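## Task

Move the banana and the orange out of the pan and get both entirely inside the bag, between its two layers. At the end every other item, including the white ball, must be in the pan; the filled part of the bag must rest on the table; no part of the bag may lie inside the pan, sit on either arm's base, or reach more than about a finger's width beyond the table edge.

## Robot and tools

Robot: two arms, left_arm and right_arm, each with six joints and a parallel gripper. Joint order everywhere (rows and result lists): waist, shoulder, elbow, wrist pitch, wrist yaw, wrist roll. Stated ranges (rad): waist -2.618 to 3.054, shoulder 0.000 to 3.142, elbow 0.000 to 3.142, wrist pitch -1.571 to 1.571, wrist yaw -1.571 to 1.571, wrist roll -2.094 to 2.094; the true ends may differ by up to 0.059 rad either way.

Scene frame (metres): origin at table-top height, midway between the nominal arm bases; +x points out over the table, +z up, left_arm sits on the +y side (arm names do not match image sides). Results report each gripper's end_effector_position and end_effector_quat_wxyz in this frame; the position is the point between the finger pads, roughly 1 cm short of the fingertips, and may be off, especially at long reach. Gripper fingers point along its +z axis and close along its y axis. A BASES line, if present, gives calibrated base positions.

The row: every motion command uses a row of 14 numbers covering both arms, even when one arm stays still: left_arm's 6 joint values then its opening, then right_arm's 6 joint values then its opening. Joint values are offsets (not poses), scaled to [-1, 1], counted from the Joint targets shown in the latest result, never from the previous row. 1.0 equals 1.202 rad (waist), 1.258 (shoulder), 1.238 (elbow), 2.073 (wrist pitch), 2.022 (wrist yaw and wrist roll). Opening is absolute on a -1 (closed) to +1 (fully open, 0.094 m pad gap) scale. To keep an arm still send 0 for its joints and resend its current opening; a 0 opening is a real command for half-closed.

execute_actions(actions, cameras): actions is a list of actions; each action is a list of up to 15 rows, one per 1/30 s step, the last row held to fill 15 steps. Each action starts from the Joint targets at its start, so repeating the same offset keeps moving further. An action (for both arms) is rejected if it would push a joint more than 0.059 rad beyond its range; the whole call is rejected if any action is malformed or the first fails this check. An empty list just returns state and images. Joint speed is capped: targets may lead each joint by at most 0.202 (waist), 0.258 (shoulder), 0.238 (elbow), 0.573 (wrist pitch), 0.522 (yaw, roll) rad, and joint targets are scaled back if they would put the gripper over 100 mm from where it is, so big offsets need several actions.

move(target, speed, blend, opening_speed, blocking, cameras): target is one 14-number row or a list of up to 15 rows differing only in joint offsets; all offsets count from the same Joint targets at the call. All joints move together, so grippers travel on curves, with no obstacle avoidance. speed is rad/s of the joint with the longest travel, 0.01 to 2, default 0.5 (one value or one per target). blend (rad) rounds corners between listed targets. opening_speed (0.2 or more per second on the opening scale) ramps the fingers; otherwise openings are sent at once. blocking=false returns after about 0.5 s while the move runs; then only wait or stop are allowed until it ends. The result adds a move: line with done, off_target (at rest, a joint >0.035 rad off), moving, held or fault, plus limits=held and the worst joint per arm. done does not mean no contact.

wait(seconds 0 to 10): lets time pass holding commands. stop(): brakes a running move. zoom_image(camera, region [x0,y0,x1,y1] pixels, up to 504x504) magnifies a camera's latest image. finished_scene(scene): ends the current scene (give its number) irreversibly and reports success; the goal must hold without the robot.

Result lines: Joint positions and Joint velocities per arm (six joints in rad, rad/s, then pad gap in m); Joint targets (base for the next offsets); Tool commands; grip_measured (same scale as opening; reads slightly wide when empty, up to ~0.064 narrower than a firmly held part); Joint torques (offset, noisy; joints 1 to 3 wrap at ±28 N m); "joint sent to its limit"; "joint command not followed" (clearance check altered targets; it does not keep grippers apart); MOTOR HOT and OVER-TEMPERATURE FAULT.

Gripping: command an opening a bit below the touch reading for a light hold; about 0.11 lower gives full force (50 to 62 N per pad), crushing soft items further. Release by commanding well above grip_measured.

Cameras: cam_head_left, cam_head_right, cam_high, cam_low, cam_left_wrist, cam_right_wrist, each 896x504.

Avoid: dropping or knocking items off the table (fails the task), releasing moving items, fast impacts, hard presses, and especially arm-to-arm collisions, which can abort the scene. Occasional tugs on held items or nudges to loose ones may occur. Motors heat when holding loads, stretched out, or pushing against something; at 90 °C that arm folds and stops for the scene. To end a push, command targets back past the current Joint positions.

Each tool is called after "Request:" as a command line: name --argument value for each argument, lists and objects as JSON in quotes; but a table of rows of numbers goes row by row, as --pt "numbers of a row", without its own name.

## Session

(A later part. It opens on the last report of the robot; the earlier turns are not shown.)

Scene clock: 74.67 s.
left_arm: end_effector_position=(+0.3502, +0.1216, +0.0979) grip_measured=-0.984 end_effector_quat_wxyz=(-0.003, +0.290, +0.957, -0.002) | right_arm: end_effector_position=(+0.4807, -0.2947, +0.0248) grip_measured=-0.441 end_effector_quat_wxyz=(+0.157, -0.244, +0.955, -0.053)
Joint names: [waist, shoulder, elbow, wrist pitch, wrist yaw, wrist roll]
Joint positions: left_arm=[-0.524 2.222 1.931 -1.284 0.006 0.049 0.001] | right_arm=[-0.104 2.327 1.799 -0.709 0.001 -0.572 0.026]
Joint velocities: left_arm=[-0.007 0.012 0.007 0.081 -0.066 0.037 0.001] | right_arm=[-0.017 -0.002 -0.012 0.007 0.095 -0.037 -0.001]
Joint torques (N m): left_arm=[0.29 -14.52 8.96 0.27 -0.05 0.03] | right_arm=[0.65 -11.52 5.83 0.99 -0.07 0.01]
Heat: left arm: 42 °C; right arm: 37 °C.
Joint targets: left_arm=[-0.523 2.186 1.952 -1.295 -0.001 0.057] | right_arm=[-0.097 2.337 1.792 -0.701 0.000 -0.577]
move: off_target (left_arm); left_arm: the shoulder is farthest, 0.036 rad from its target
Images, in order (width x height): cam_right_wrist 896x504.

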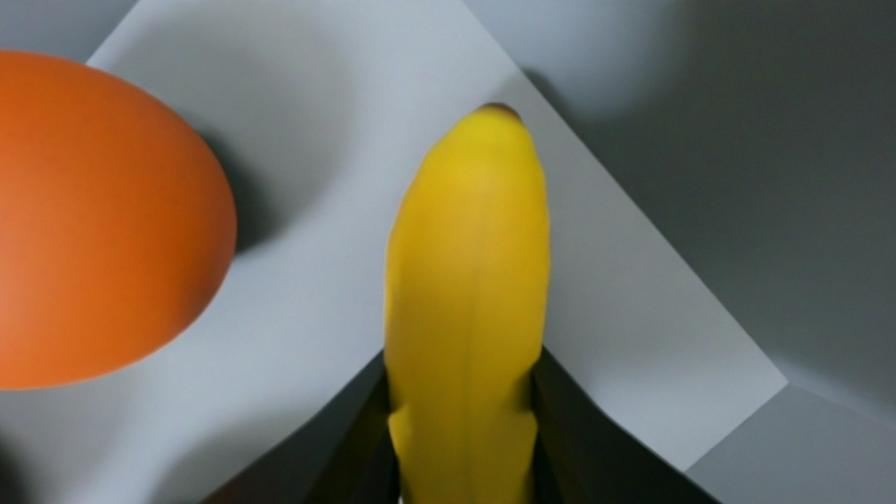

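Request:
move --pt "0 0 0 0 0 0 -1 0 -0.0766 0.1317 -0.1177 0 0 -0.56" --pt "0 0 0 0 0 0 -1 0 -0.035 0.454 -0.2875 0 0 -0.56" --speed '[0.2,0.4]' --blend 0.05 --opening_speed 0.5 --cameras '["cam_right_wrist","cam_low"]'

Scene clock: 78.20 s.
left_arm: end_effector_position=(+0.3502, +0.1216, +0.0979) grip_measured=-0.984 end_effector_quat_wxyz=(-0.003, +0.290, +0.957, -0.002) | right_arm: end_effector_position=(+0.4703, -0.2939, +0.1632) grip_measured=-0.446 end_effector_quat_wxyz=(+0.141, -0.245, +0.958, -0.048)
Joint names: [waist, shoulder, elbow, wrist pitch, wrist yaw, wrist roll]
Joint positions: left_arm=[-0.524 2.222 1.931 -1.284 0.006 0.049 0.001] | right_arm=[-0.104 2.306 2.33 -1.295 0.001 -0.572 0.026]
Joint velocities: left_arm=[-0.002 -0.007 0.002 0.007 -0.022 0.022 0.001] | right_arm=[0.012 0.007 -0.002 -0.081 0.007 0.007 0]
Joint torques (N m): left_arm=[0.32 -14.49 8.98 0.26 -0.05 0.03] | right_arm=[0.66 -13.39 8.7 0.86 -0.07 0.01]
Heat: left arm: 43 °C; right arm: 39 °C.
Joint targets: left_arm=[-0.523 2.186 1.952 -1.295 -0.001 0.057] | right_arm=[-0.097 2.293 2.354 -1.297 0.000 -0.577]
move: off_target (left_arm); left_arm: the shoulder is farthest, 0.036 rad from its target
Images, in order (width x height): cam_low 896x504, cam_right_wrist 896x504.

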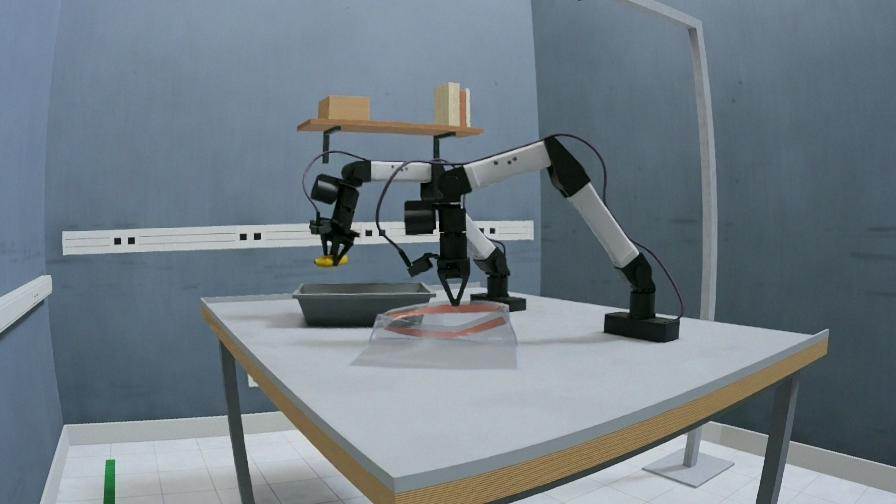

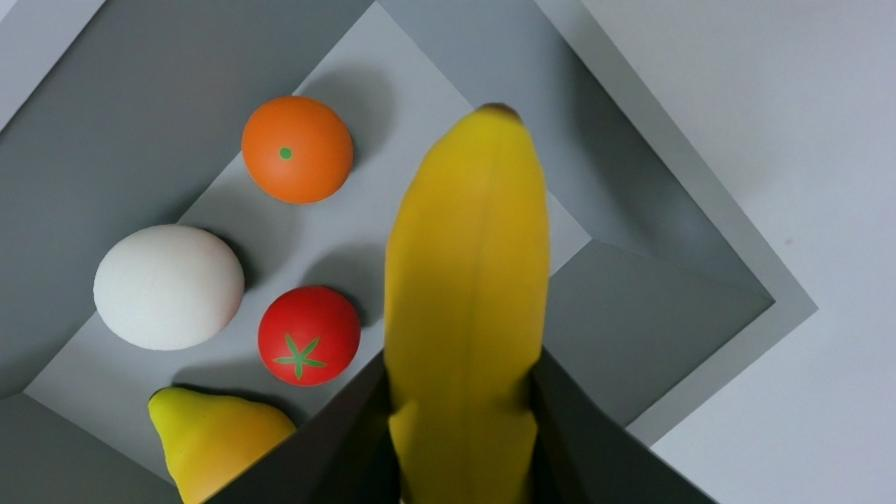

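Request:
move --target '[0,0,0,0,0,0,-1,0,-0.6033,-0.8041,0.2279,0,0.483,-0.58]' --speed 0.7 --cameras '["cam_low"]'

Scene clock: 81.77 s.
left_arm: end_effector_position=(+0.3502, +0.1216, +0.0979) grip_measured=-0.984 end_effector_quat_wxyz=(-0.003, +0.290, +0.957, -0.002) | right_arm: end_effector_position=(+0.3511, -0.2855, +0.1969) grip_measured=-0.446 end_effector_quat_wxyz=(+0.256, +0.223, +0.940, +0.041)
Joint names: [waist, shoulder, elbow, wrist pitch, wrist yaw, wrist roll]
Joint positions: left_arm=[-0.524 2.222 1.931 -1.284 0.006 0.049 0.001] | right_arm=[-0.104 1.566 1.362 -0.844 0.001 0.394 0.026]
Joint velocities: left_arm=[-0.002 0.002 -0.012 0.007 -0.081 0.183 0] | right_arm=[-0.017 0.017 -0.017 0.022 -0.007 0.051 0]
Joint torques (N m): left_arm=[0.31 -14.48 8.98 0.27 -0.05 0.03] | right_arm=[0.64 -9.61 6.68 1.4 -0.02 0.11]
Heat: left arm: 43 °C; right arm: 41 °C.
Joint targets: left_arm=[-0.523 2.186 1.952 -1.295 -0.001 0.057] | right_arm=[-0.097 1.534 1.359 -0.825 0.000 0.400]
move: off_target (left_arm); left_arm: the shoulder is farthest, 0.036 rad from its target
Images, in order (width x height): cam_low 896x504.

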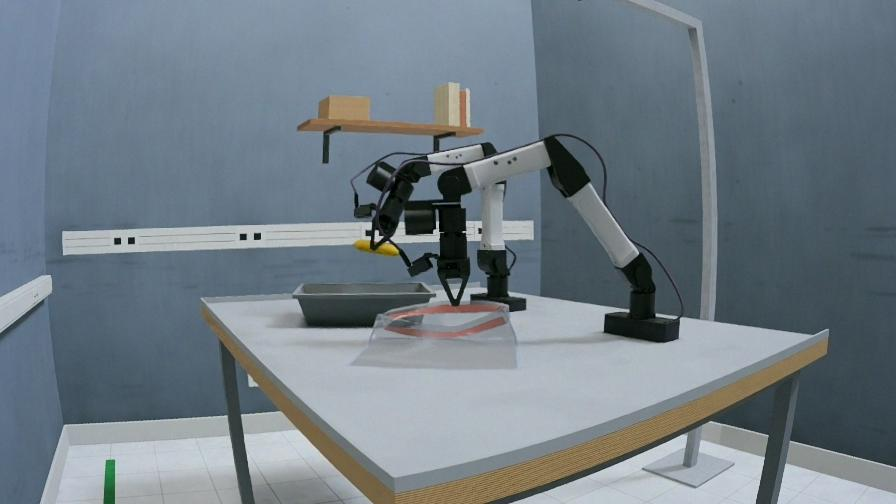

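Request:
move --target '[0,0,0,0,0,0,-1,0.48,-0.279,-0.613,0.438,0,0.584,-0.58]' --speed 0.7 --cameras '["cam_right_wrist","cam_low","cam_head_left"]'

Scene clock: 85.50 s.
left_arm: end_effector_position=(+0.3502, +0.1216, +0.0979) grip_measured=-0.984 end_effector_quat_wxyz=(-0.003, +0.290, +0.957, -0.002) | right_arm: end_effector_position=(+0.2839, -0.0773, +0.1660) grip_measured=-0.446 end_effector_quat_wxyz=(+0.249, +0.444, +0.749, +0.424)
Joint names: [waist, shoulder, elbow, wrist pitch, wrist yaw, wrist roll]
Joint positions: left_arm=[-0.524 2.222 1.931 -1.284 0.006 0.049 0.001] | right_arm=[0.473 1.206 0.602 0.061 0.001 1.576 0.026]
Joint velocities: left_arm=[-0.007 -0.002 0.012 0.022 0.022 -0.037 0] | right_arm=[0.002 0.002 0.012 -0.007 0.095 -0.037 0]
Joint torques (N m): left_arm=[0.27 -14.5 8.96 0.27 -0.05 0.03] | right_arm=[0.68 -5.89 7.02 1.98 -0.01 0.01]
Heat: left arm: 44 °C; right arm: 40 °C.
Joint targets: left_arm=[-0.523 2.186 1.952 -1.295 -0.001 0.057] | right_arm=[0.480 1.183 0.600 0.084 0.000 1.581]
move: off_target (left_arm); left_arm: the shoulder is farthest, 0.036 rad from its target
Images, in order (width x height): cam_head_left 896x504, cam_low 896x504, cam_right_wrist 896x504.

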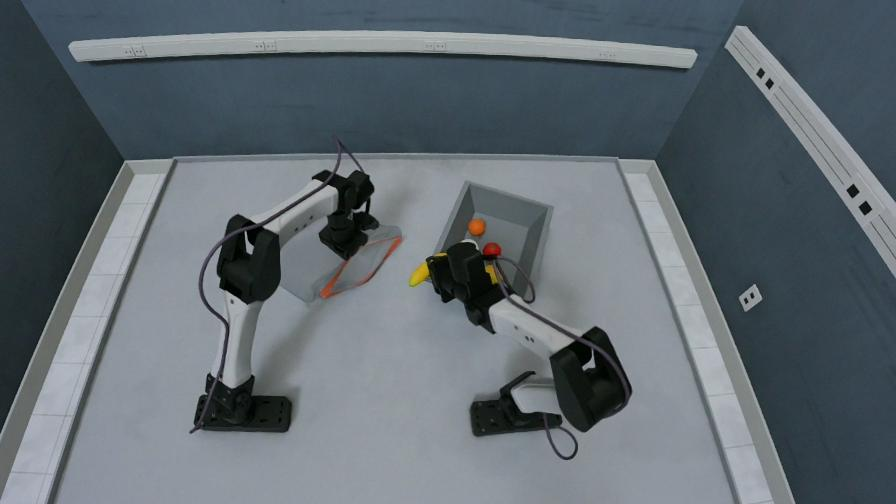

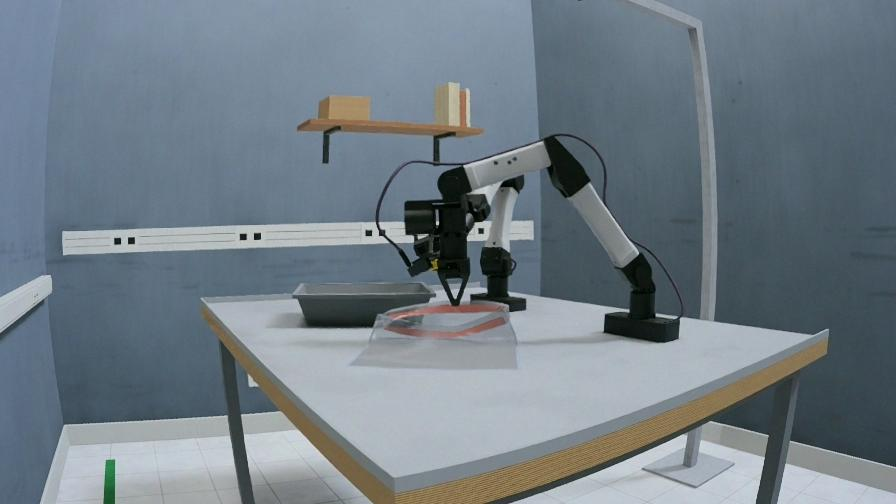

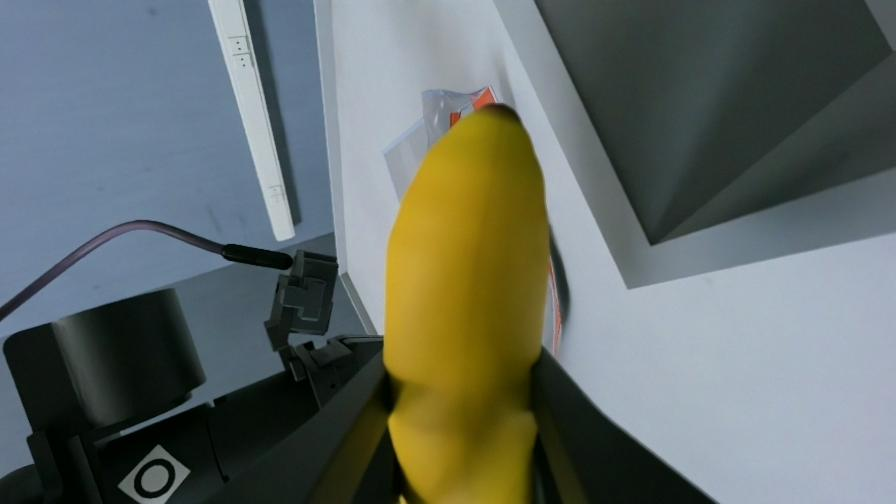

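Request:
zoom_image --camera "cam_low" --region '[340, 240, 540, 380]'

Request:
zoom_image --camera "cam_head_left" --region '[260, 160, 560, 330]'

Scaled by 2.520 from the camera's 896x504 image, which has a finer 1280x720 frame.

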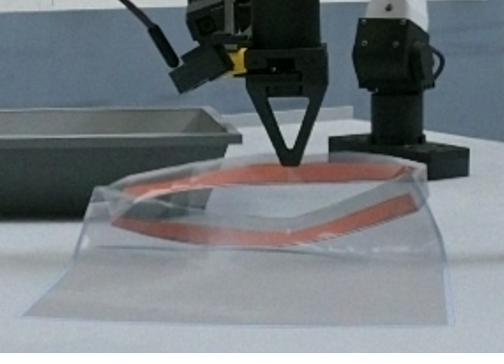

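Scaled by 1.680 from the camera's 896x504 image, which has a finer 1280x720 frame.

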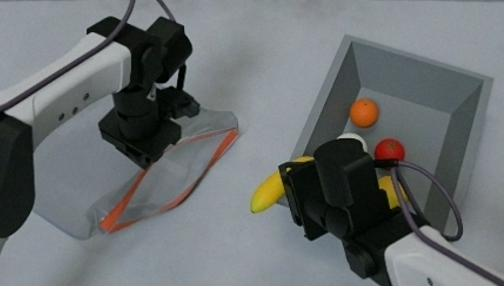

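Request:
move --target '[0,0,0,0,0,0,-1,0.230,0.424,-0.072,0.331,0,0,-0.58]' --speed 0.5

Scene clock: 88.37 s.
left_arm: end_effector_position=(+0.3502, +0.1216, +0.0979) grip_measured=-0.984 end_effector_quat_wxyz=(-0.003, +0.290, +0.957, -0.002) | right_arm: end_effector_position=(+0.2581, +0.0412, +0.0846) grip_measured=-0.446 end_effector_quat_wxyz=(+0.202, +0.328, +0.782, +0.491)
Joint names: [waist, shoulder, elbow, wrist pitch, wrist yaw, wrist roll]
Joint positions: left_arm=[-0.524 2.222 1.931 -1.284 0.006 0.049 0.001] | right_arm=[0.751 1.709 0.512 0.746 0.001 1.577 0.026]
Joint velocities: left_arm=[-0.007 -0.017 -0.002 -0.139 -0.007 0.022 -0.001] | right_arm=[-0.022 0.007 -0.017 0.051 0.007 0.007 0]
Joint torques (N m): left_arm=[0.31 -14.49 8.96 0.27 -0.05 0.03] | right_arm=[0.55 -5.68 5.07 2.02 -0.01 0.03]
Heat: left arm: 44 °C; right arm: 40 °C.
Joint targets: left_arm=[-0.523 2.186 1.952 -1.295 -0.001 0.057] | right_arm=[0.756 1.717 0.511 0.769 0.000 1.581]
move: off_target (left_arm); left_arm: the shoulder is farthest, 0.036 rad from its target

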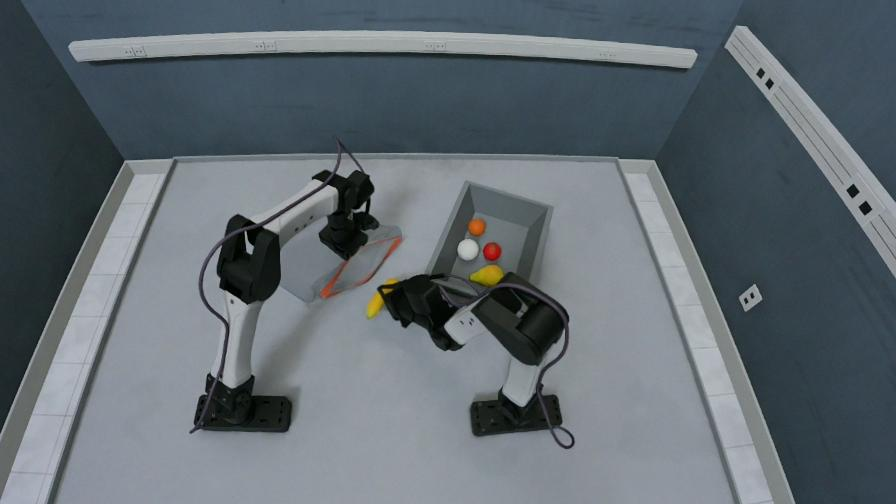

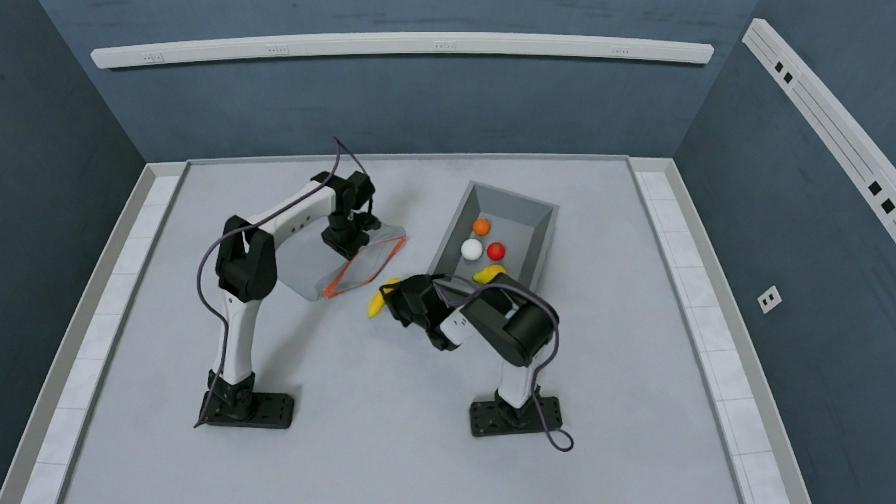

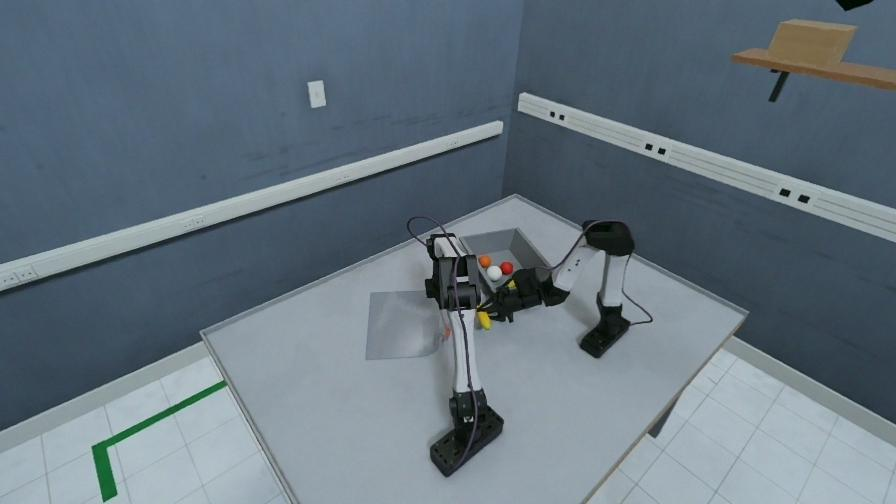

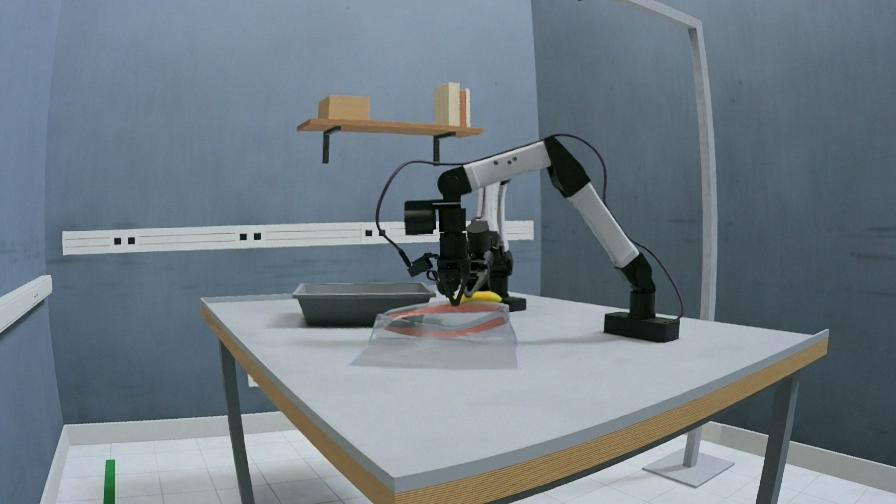

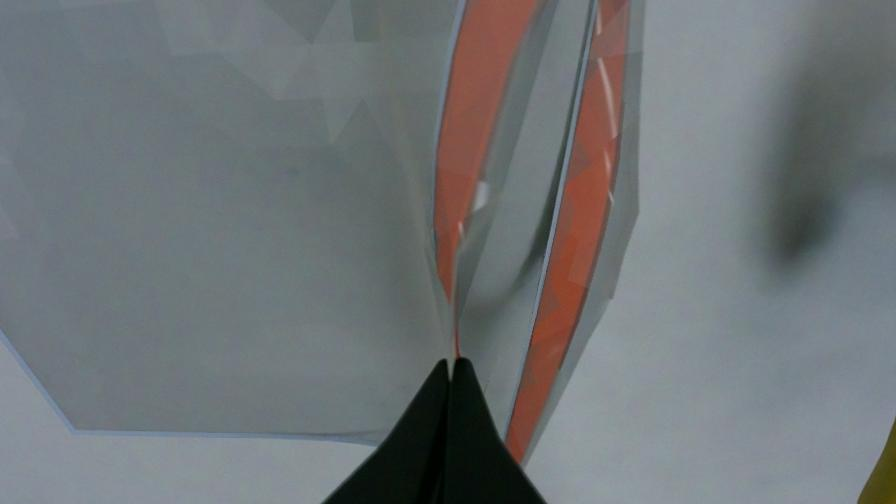

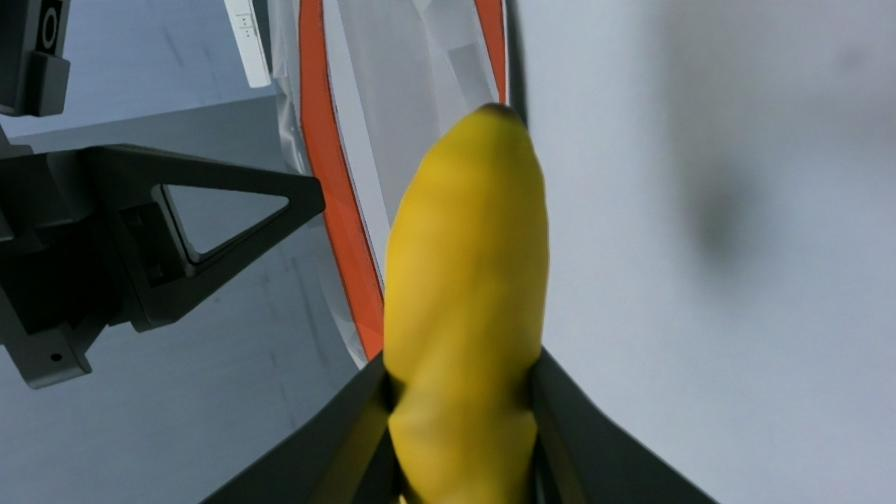

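Request:
zoom_image --camera "cam_low" --region '[360, 250, 560, 370]'

Request:
zoom_image --camera "cam_head_right" --region '[260, 200, 500, 340]'

Scaled by 2.520 from the camera's 896x504 image, which has a finer 1280x720 frame.

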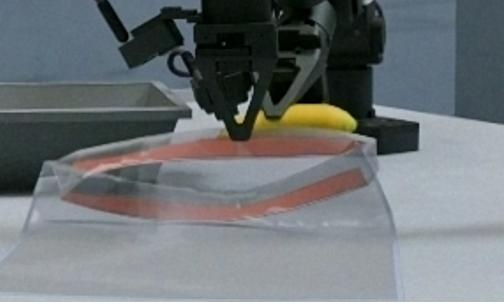

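Scaled by 2.100 from the camera's 896x504 image, which has a finer 1280x720 frame.

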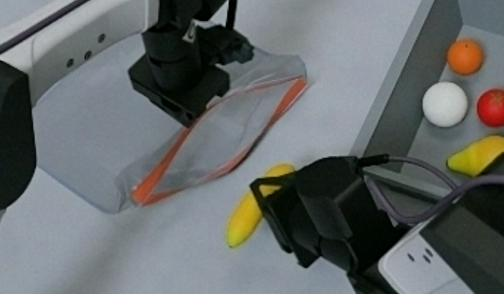

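Request:
move --target '[0,0,0,0,0,0,-1,0.0,0.145,-0.017,0.112,0,0,-0.58]' --speed 0.3 --cameras '["cam_right_wrist","cam_low","cam_left_wrist"]'

Request:
zoom_image --camera "cam_low" --region '[360, 250, 560, 370]'

Scene clock: 94.70 s.
left_arm: end_effector_position=(+0.3502, +0.1216, +0.0979) grip_measured=-0.984 end_effector_quat_wxyz=(-0.003, +0.290, +0.957, -0.002) | right_arm: end_effector_position=(+0.2616, +0.0449, +0.0548) grip_measured=-0.446 end_effector_quat_wxyz=(+0.206, +0.325, +0.775, +0.502)
Joint names: [waist, shoulder, elbow, wrist pitch, wrist yaw, wrist roll]
Joint positions: left_arm=[-0.524 2.222 1.931 -1.284 0.006 0.049 0.001] | right_arm=[0.751 1.89 0.492 0.973 0.001 1.579 0.026]
Joint velocities: left_arm=[-0.002 -0.012 0.007 0.037 0.066 -0.037 0] | right_arm=[0.012 -0.017 -0.002 -0.11 -0.11 0.022 -0.001]
Joint torques (N m): left_arm=[0.31 -14.48 8.98 0.27 -0.05 0.03] | right_arm=[0.53 -6.13 3.97 2.12 -0.01 0.03]
Heat: left arm: 46 °C; right arm: 39 °C.
Joint targets: left_arm=[-0.523 2.186 1.952 -1.295 -0.001 0.057] | right_arm=[0.756 1.899 0.490 1.002 0.000 1.581]
move: off_target (left_arm); left_arm: the shoulder is farthest, 0.036 rad from its target
Images, in order (width x height): cam_low 896x504, cam_left_wrist 896x504, cam_right_wrist 896x504.

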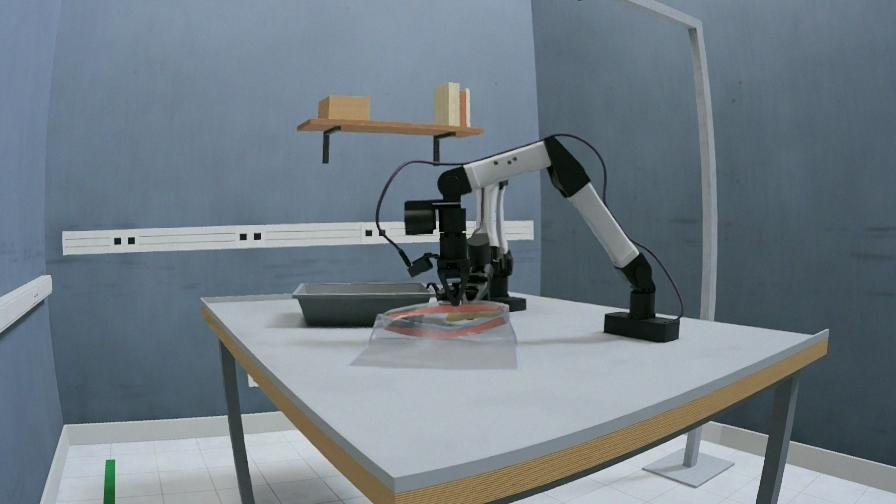

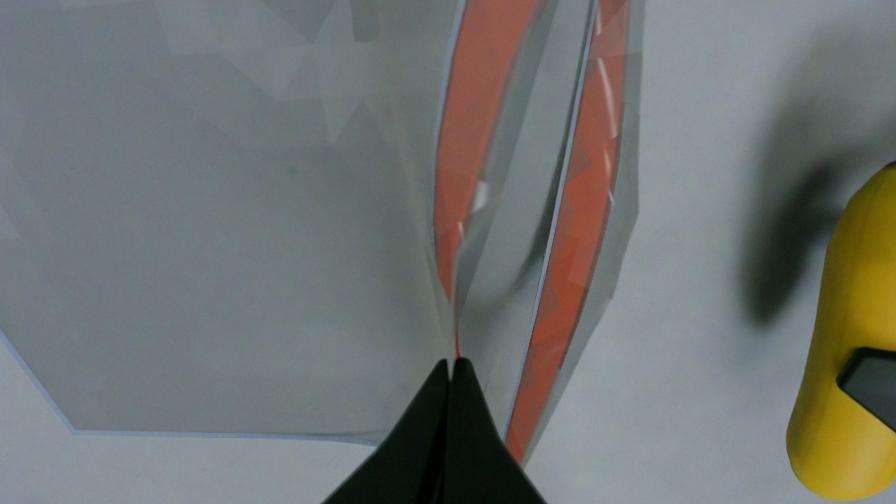

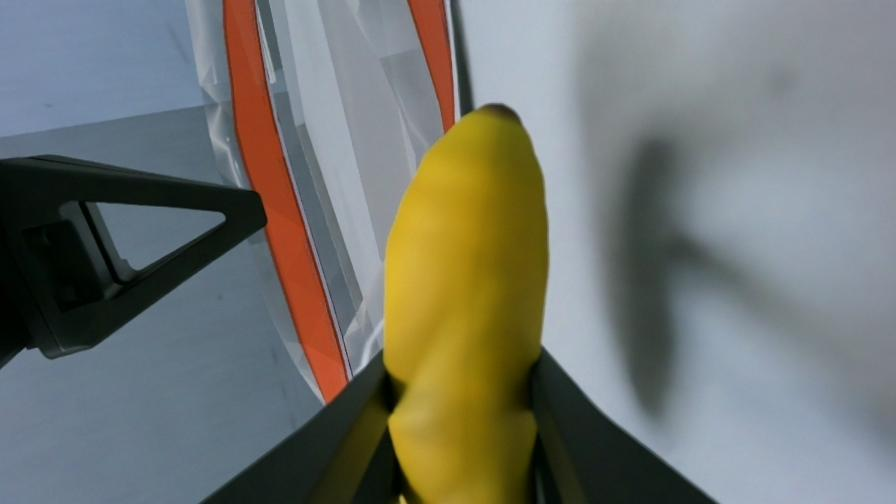

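Scaled by 2.520 from the camera's 896x504 image, which has a finer 1280x720 frame.

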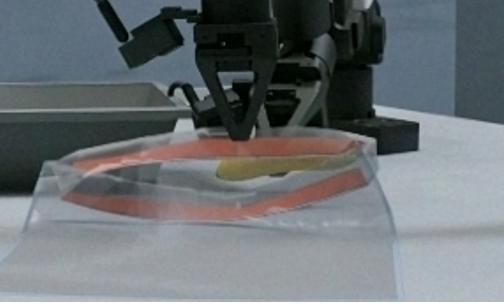

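Request:
move --pt "0 0 0 0 0 0 -1 -0.024 0 0 0 0 0 -0.58" --pt "0 0 0 0 0 0 -1 -0.024 0.151 0.293 -0.0865 0 0 -0.58" --speed 0.25 --blend 0.02 --cameras '["cam_right_wrist","cam_low","cam_left_wrist","cam_head_right"]'

Request:
zoom_image --camera "cam_low" --region '[360, 250, 560, 370]'

Scene clock: 97.80 s.
left_arm: end_effector_position=(+0.3502, +0.1216, +0.0979) grip_measured=-0.984 end_effector_quat_wxyz=(-0.003, +0.290, +0.957, -0.002) | right_arm: end_effector_position=(+0.3225, +0.0951, +0.0524) grip_measured=-0.446 end_effector_quat_wxyz=(+0.209, +0.331, +0.773, +0.499)
Joint names: [waist, shoulder, elbow, wrist pitch, wrist yaw, wrist roll]
Joint positions: left_arm=[-0.524 2.222 1.931 -1.284 0.006 0.049 0.001] | right_arm=[0.736 2.076 0.831 0.817 -0.001 1.579 0.026]
Joint velocities: left_arm=[0.002 -0.012 0.007 -0.007 -0.007 -0.007 -0.001] | right_arm=[0.012 0.012 -0.017 -0.007 -0.066 -0.022 -0.001]
Joint torques (N m): left_arm=[0.29 -14.5 8.99 0.27 -0.05 0.02] | right_arm=[-0.8 -8.05 7.01 1.94 0 0.01]
Heat: left arm: 46 °C; right arm: 39 °C.
Joint targets: left_arm=[-0.523 2.186 1.952 -1.295 -0.001 0.057] | right_arm=[0.727 2.089 0.853 0.823 0.000 1.581]
move: off_target (left_arm); blend cut to 0.0144 rad at target 1; left_arm: the shoulder is farthest, 0.036 rad from its target
Images, in order (width x height): cam_head_right 896x504, cam_low 896x504, cam_left_wrist 896x504, cam_right_wrist 896x504.

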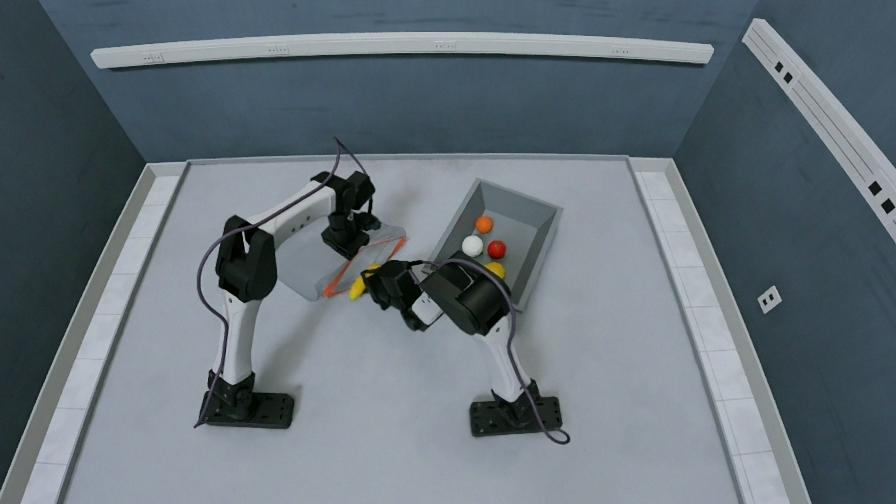

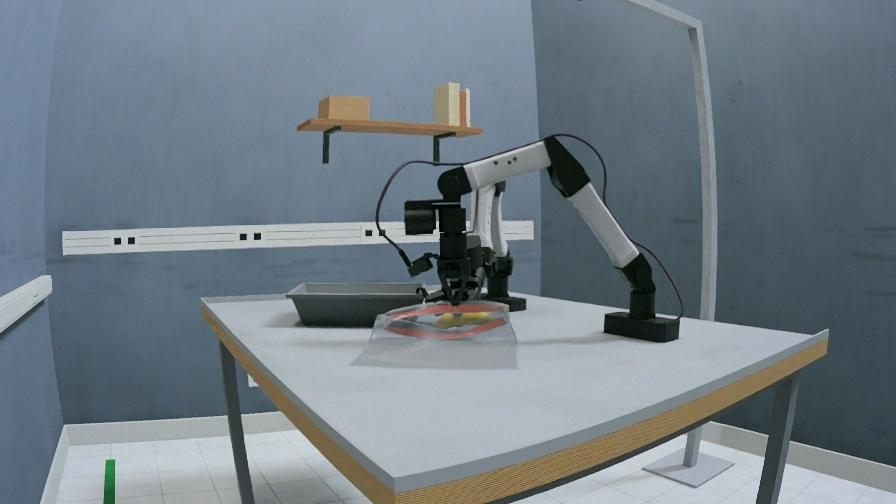

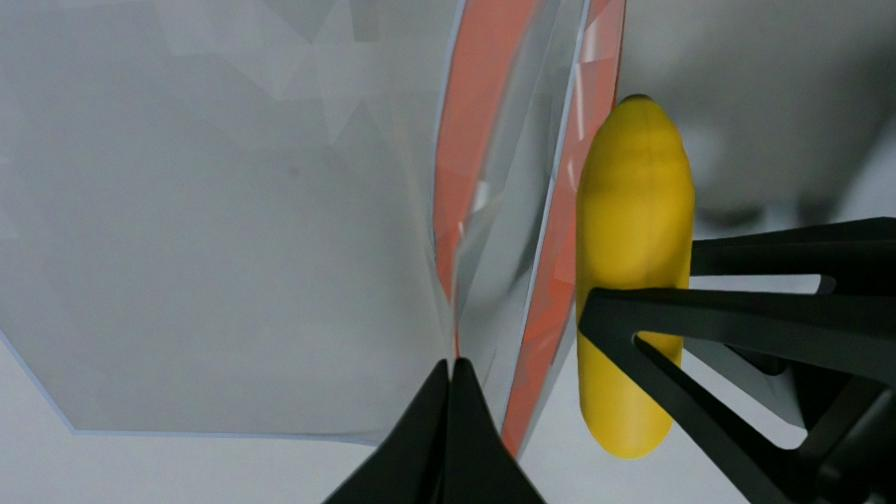

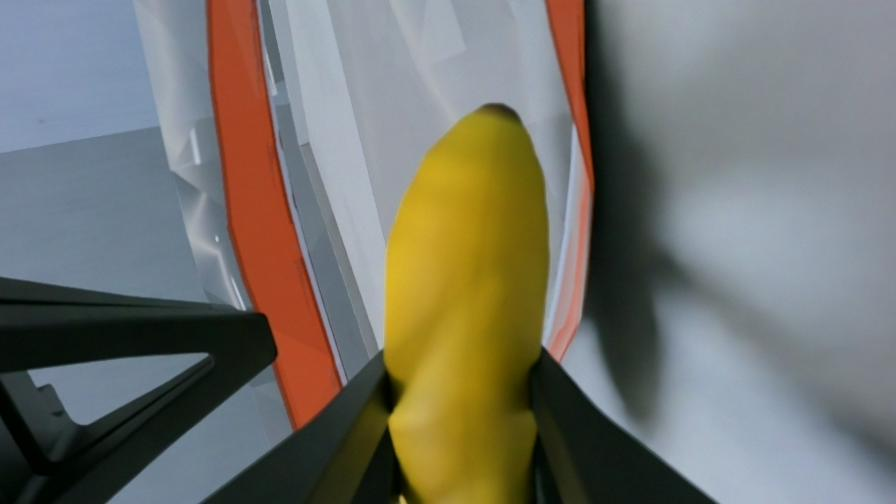

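Scaled by 2.520 from the camera's 896x504 image, which has a finer 1280x720 frame.

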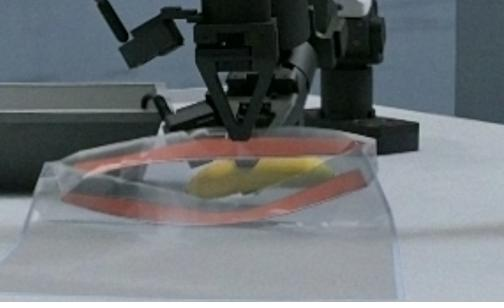

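Request:
move --target '[0,0,0,0,0,0,-1,0,0.0906,0.122,-0.0106,0,0,-0.58]' --speed 0.2 --cameras '["cam_right_wrist","cam_low","cam_left_wrist","cam_head_left"]'

Request:
zoom_image --camera "cam_low" --region '[360, 250, 560, 370]'

Scene clock: 100.57 s.
left_arm: end_effector_position=(+0.3502, +0.1216, +0.0979) grip_measured=-0.984 end_effector_quat_wxyz=(-0.003, +0.290, +0.957, -0.002) | right_arm: end_effector_position=(+0.3472, +0.1189, +0.0446) grip_measured=-0.446 end_effector_quat_wxyz=(+0.211, +0.330, +0.770, +0.504)
Joint names: [waist, shoulder, elbow, wrist pitch, wrist yaw, wrist roll]
Joint positions: left_arm=[-0.524 2.222 1.931 -1.284 0.006 0.049 0.001] | right_arm=[0.736 2.19 0.981 0.795 -0.001 1.579 0.026]
Joint velocities: left_arm=[0.002 0.002 -0.022 -0.066 -0.037 -0.022 0.001] | right_arm=[0.007 0.002 -0.012 0.037 -0.022 -0.125 0]
Joint torques (N m): left_arm=[0.35 -14.49 8.96 0.27 -0.04 0.03] | right_arm=[-0.81 -9.03 7.31 1.93 0 0.01]
Heat: left arm: 46 °C; right arm: 39 °C.
Joint targets: left_arm=[-0.523 2.186 1.952 -1.295 -0.001 0.057] | right_arm=[0.727 2.203 1.004 0.800 0.000 1.581]
move: off_target (left_arm); left_arm: the shoulder is farthest, 0.036 rad from its target
Images, in order (width x height): cam_head_left 896x504, cam_low 896x504, cam_left_wrist 896x504, cam_right_wrist 896x504.

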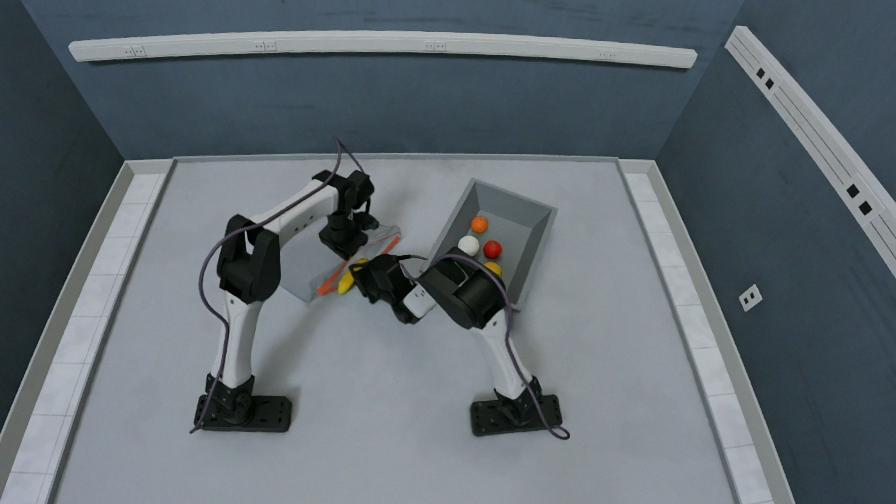

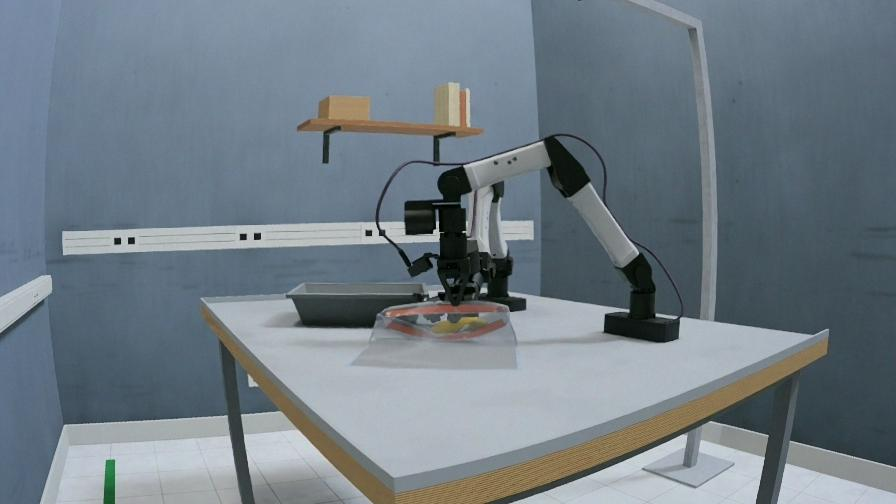

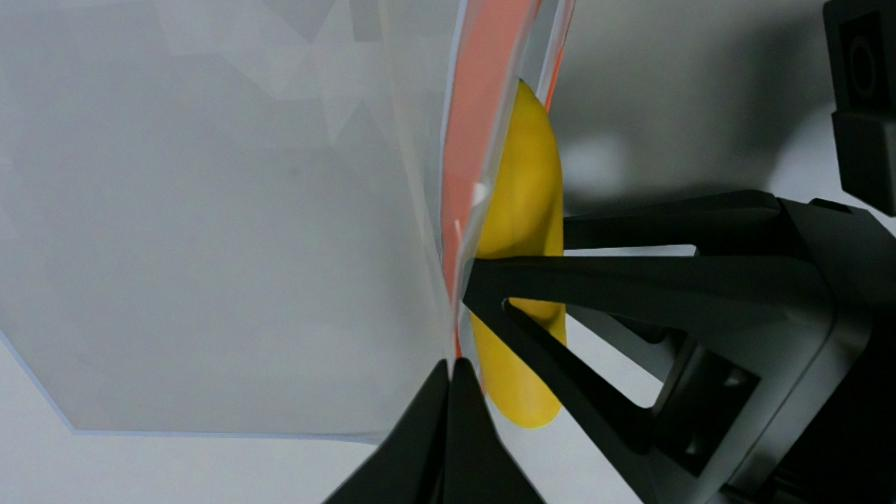

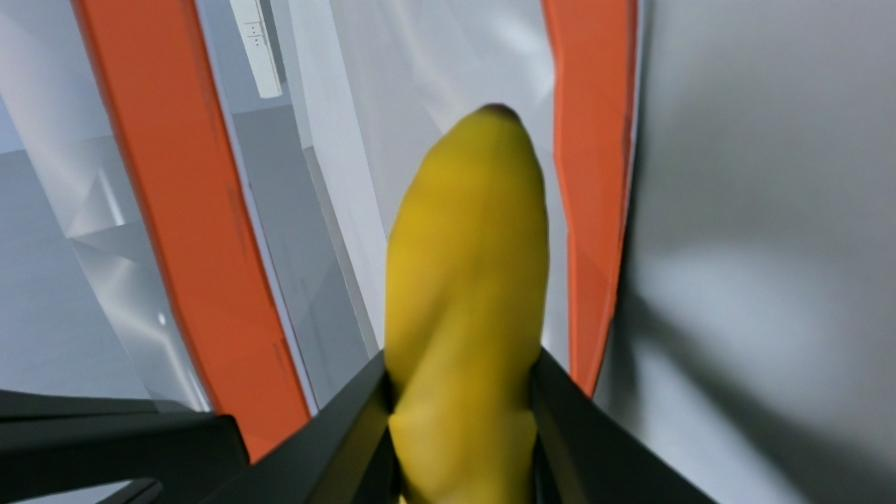

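Scaled by 2.520 from the camera's 896x504 image, which has a finer 1280x720 frame.

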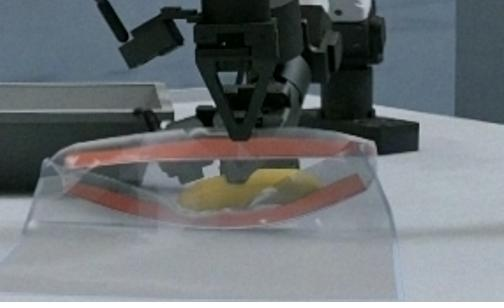

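Request:
move --target '[0,0,0,0,0,0,-1,0,0.062,0.106,-0.0263,0,0,-0.58]' --speed 0.2 --cameras '["cam_right_wrist","cam_low","cam_left_wrist"]'

Request:
zoom_image --camera "cam_low" --region '[360, 250, 560, 370]'

Scene clock: 102.07 s.
left_arm: end_effector_position=(+0.3502, +0.1216, +0.0979) grip_measured=-0.984 end_effector_quat_wxyz=(-0.003, +0.290, +0.957, -0.002) | right_arm: end_effector_position=(+0.3664, +0.1375, +0.0396) grip_measured=-0.446 end_effector_quat_wxyz=(+0.211, +0.330, +0.770, +0.503)
Joint names: [waist, shoulder, elbow, wrist pitch, wrist yaw, wrist roll]
Joint positions: left_arm=[-0.524 2.222 1.931 -1.284 0.006 0.049 0.001] | right_arm=[0.736 2.267 1.111 0.74 -0.001 1.579 0.026]
Joint velocities: left_arm=[-0.002 -0.012 0.012 0.007 -0.007 -0.081 0.001] | right_arm=[0.007 0.007 -0.012 0.051 0.007 0.066 0]
Joint torques (N m): left_arm=[0.28 -14.49 8.98 0.28 -0.04 0.03] | right_arm=[-0.8 -9.76 7.65 1.9 0.01 0]
Heat: left arm: 47 °C; right arm: 39 °C.
Joint targets: left_arm=[-0.523 2.186 1.952 -1.295 -0.001 0.057] | right_arm=[0.727 2.281 1.135 0.746 0.000 1.581]
move: off_target (left_arm); left_arm: the shoulder is farthest, 0.036 rad from its target
Images, in order (width x height): cam_low 896x504, cam_left_wrist 896x504, cam_right_wrist 896x504.

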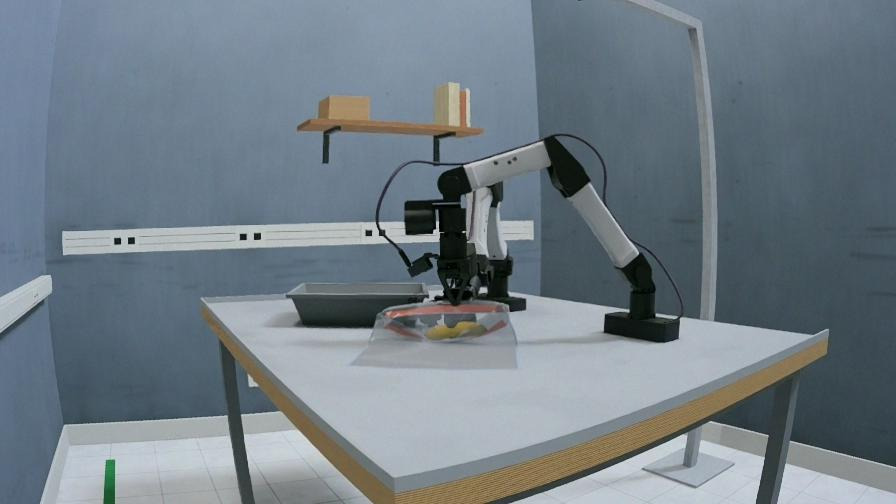

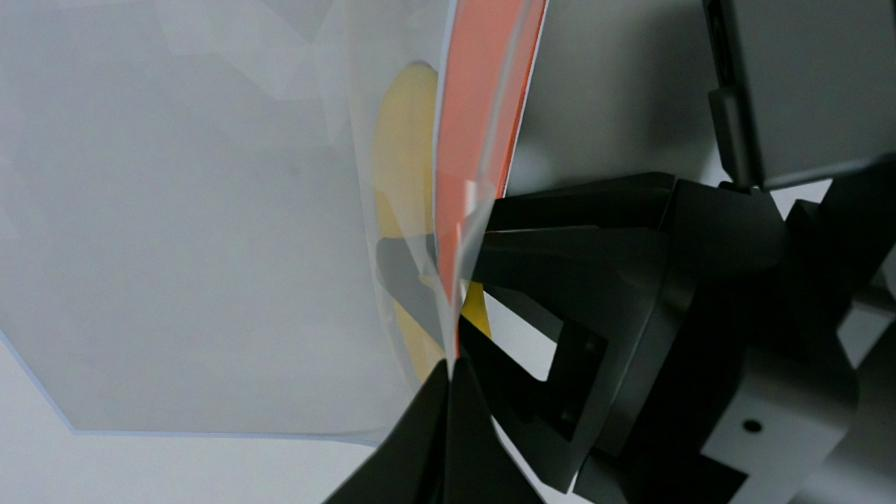

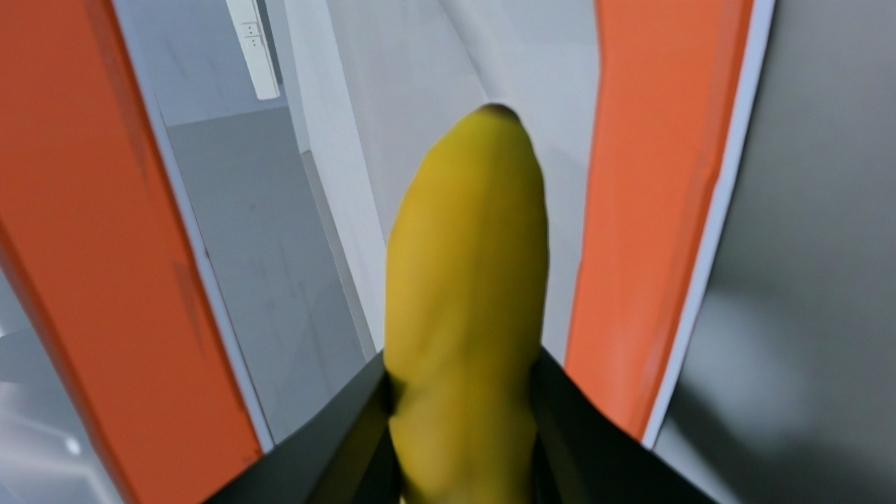

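Scaled by 2.520 from the camera's 896x504 image, which has a finer 1280x720 frame.

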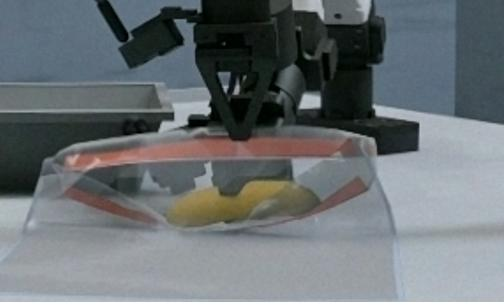

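Request:
move --target '[0,0,0,0,0,0,-1,0,0.0127,0,0,0,0,-0.58]' --speed 0.15 --cameras '["cam_low"]'

Request:
zoom_image --camera "cam_low" --region '[360, 250, 560, 370]'

Scene clock: 103.43 s.
left_arm: end_effector_position=(+0.3502, +0.1216, +0.0979) grip_measured=-0.984 end_effector_quat_wxyz=(-0.003, +0.290, +0.957, -0.002) | right_arm: end_effector_position=(+0.3656, +0.1368, +0.0323) grip_measured=-0.446 end_effector_quat_wxyz=(+0.209, +0.331, +0.773, +0.498)
Joint names: [waist, shoulder, elbow, wrist pitch, wrist yaw, wrist roll]
Joint positions: left_arm=[-0.524 2.222 1.931 -1.284 0.006 0.049 0.001] | right_arm=[0.736 2.281 1.112 0.74 -0.001 1.579 0.026]
Joint velocities: left_arm=[-0.027 0.007 0.012 -0.037 0.051 -0.051 0.001] | right_arm=[0.002 0.022 -0.027 -0.022 -0.007 -0.007 0]
Joint torques (N m): left_arm=[0.34 -14.48 8.96 0.27 -0.05 0.03] | right_arm=[-0.81 -9.63 7.5 1.91 0 0.01]
Heat: left arm: 47 °C; right arm: 39 °C.
Joint targets: left_arm=[-0.523 2.186 1.952 -1.295 -0.001 0.057] | right_arm=[0.727 2.297 1.135 0.746 0.000 1.581]
move: off_target (left_arm); left_arm: the shoulder is farthest, 0.036 rad from its target
Images, in order (width x height): cam_low 896x504.

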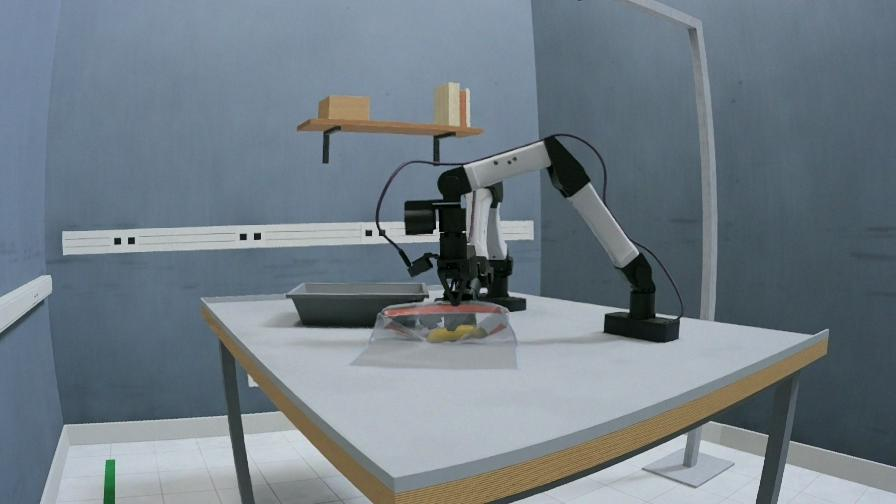

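Scaled by 2.520 from the camera's 896x504 image, which has a finer 1280x720 frame.

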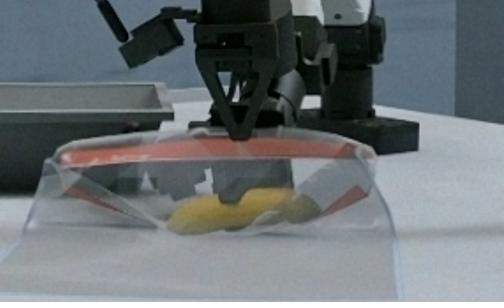

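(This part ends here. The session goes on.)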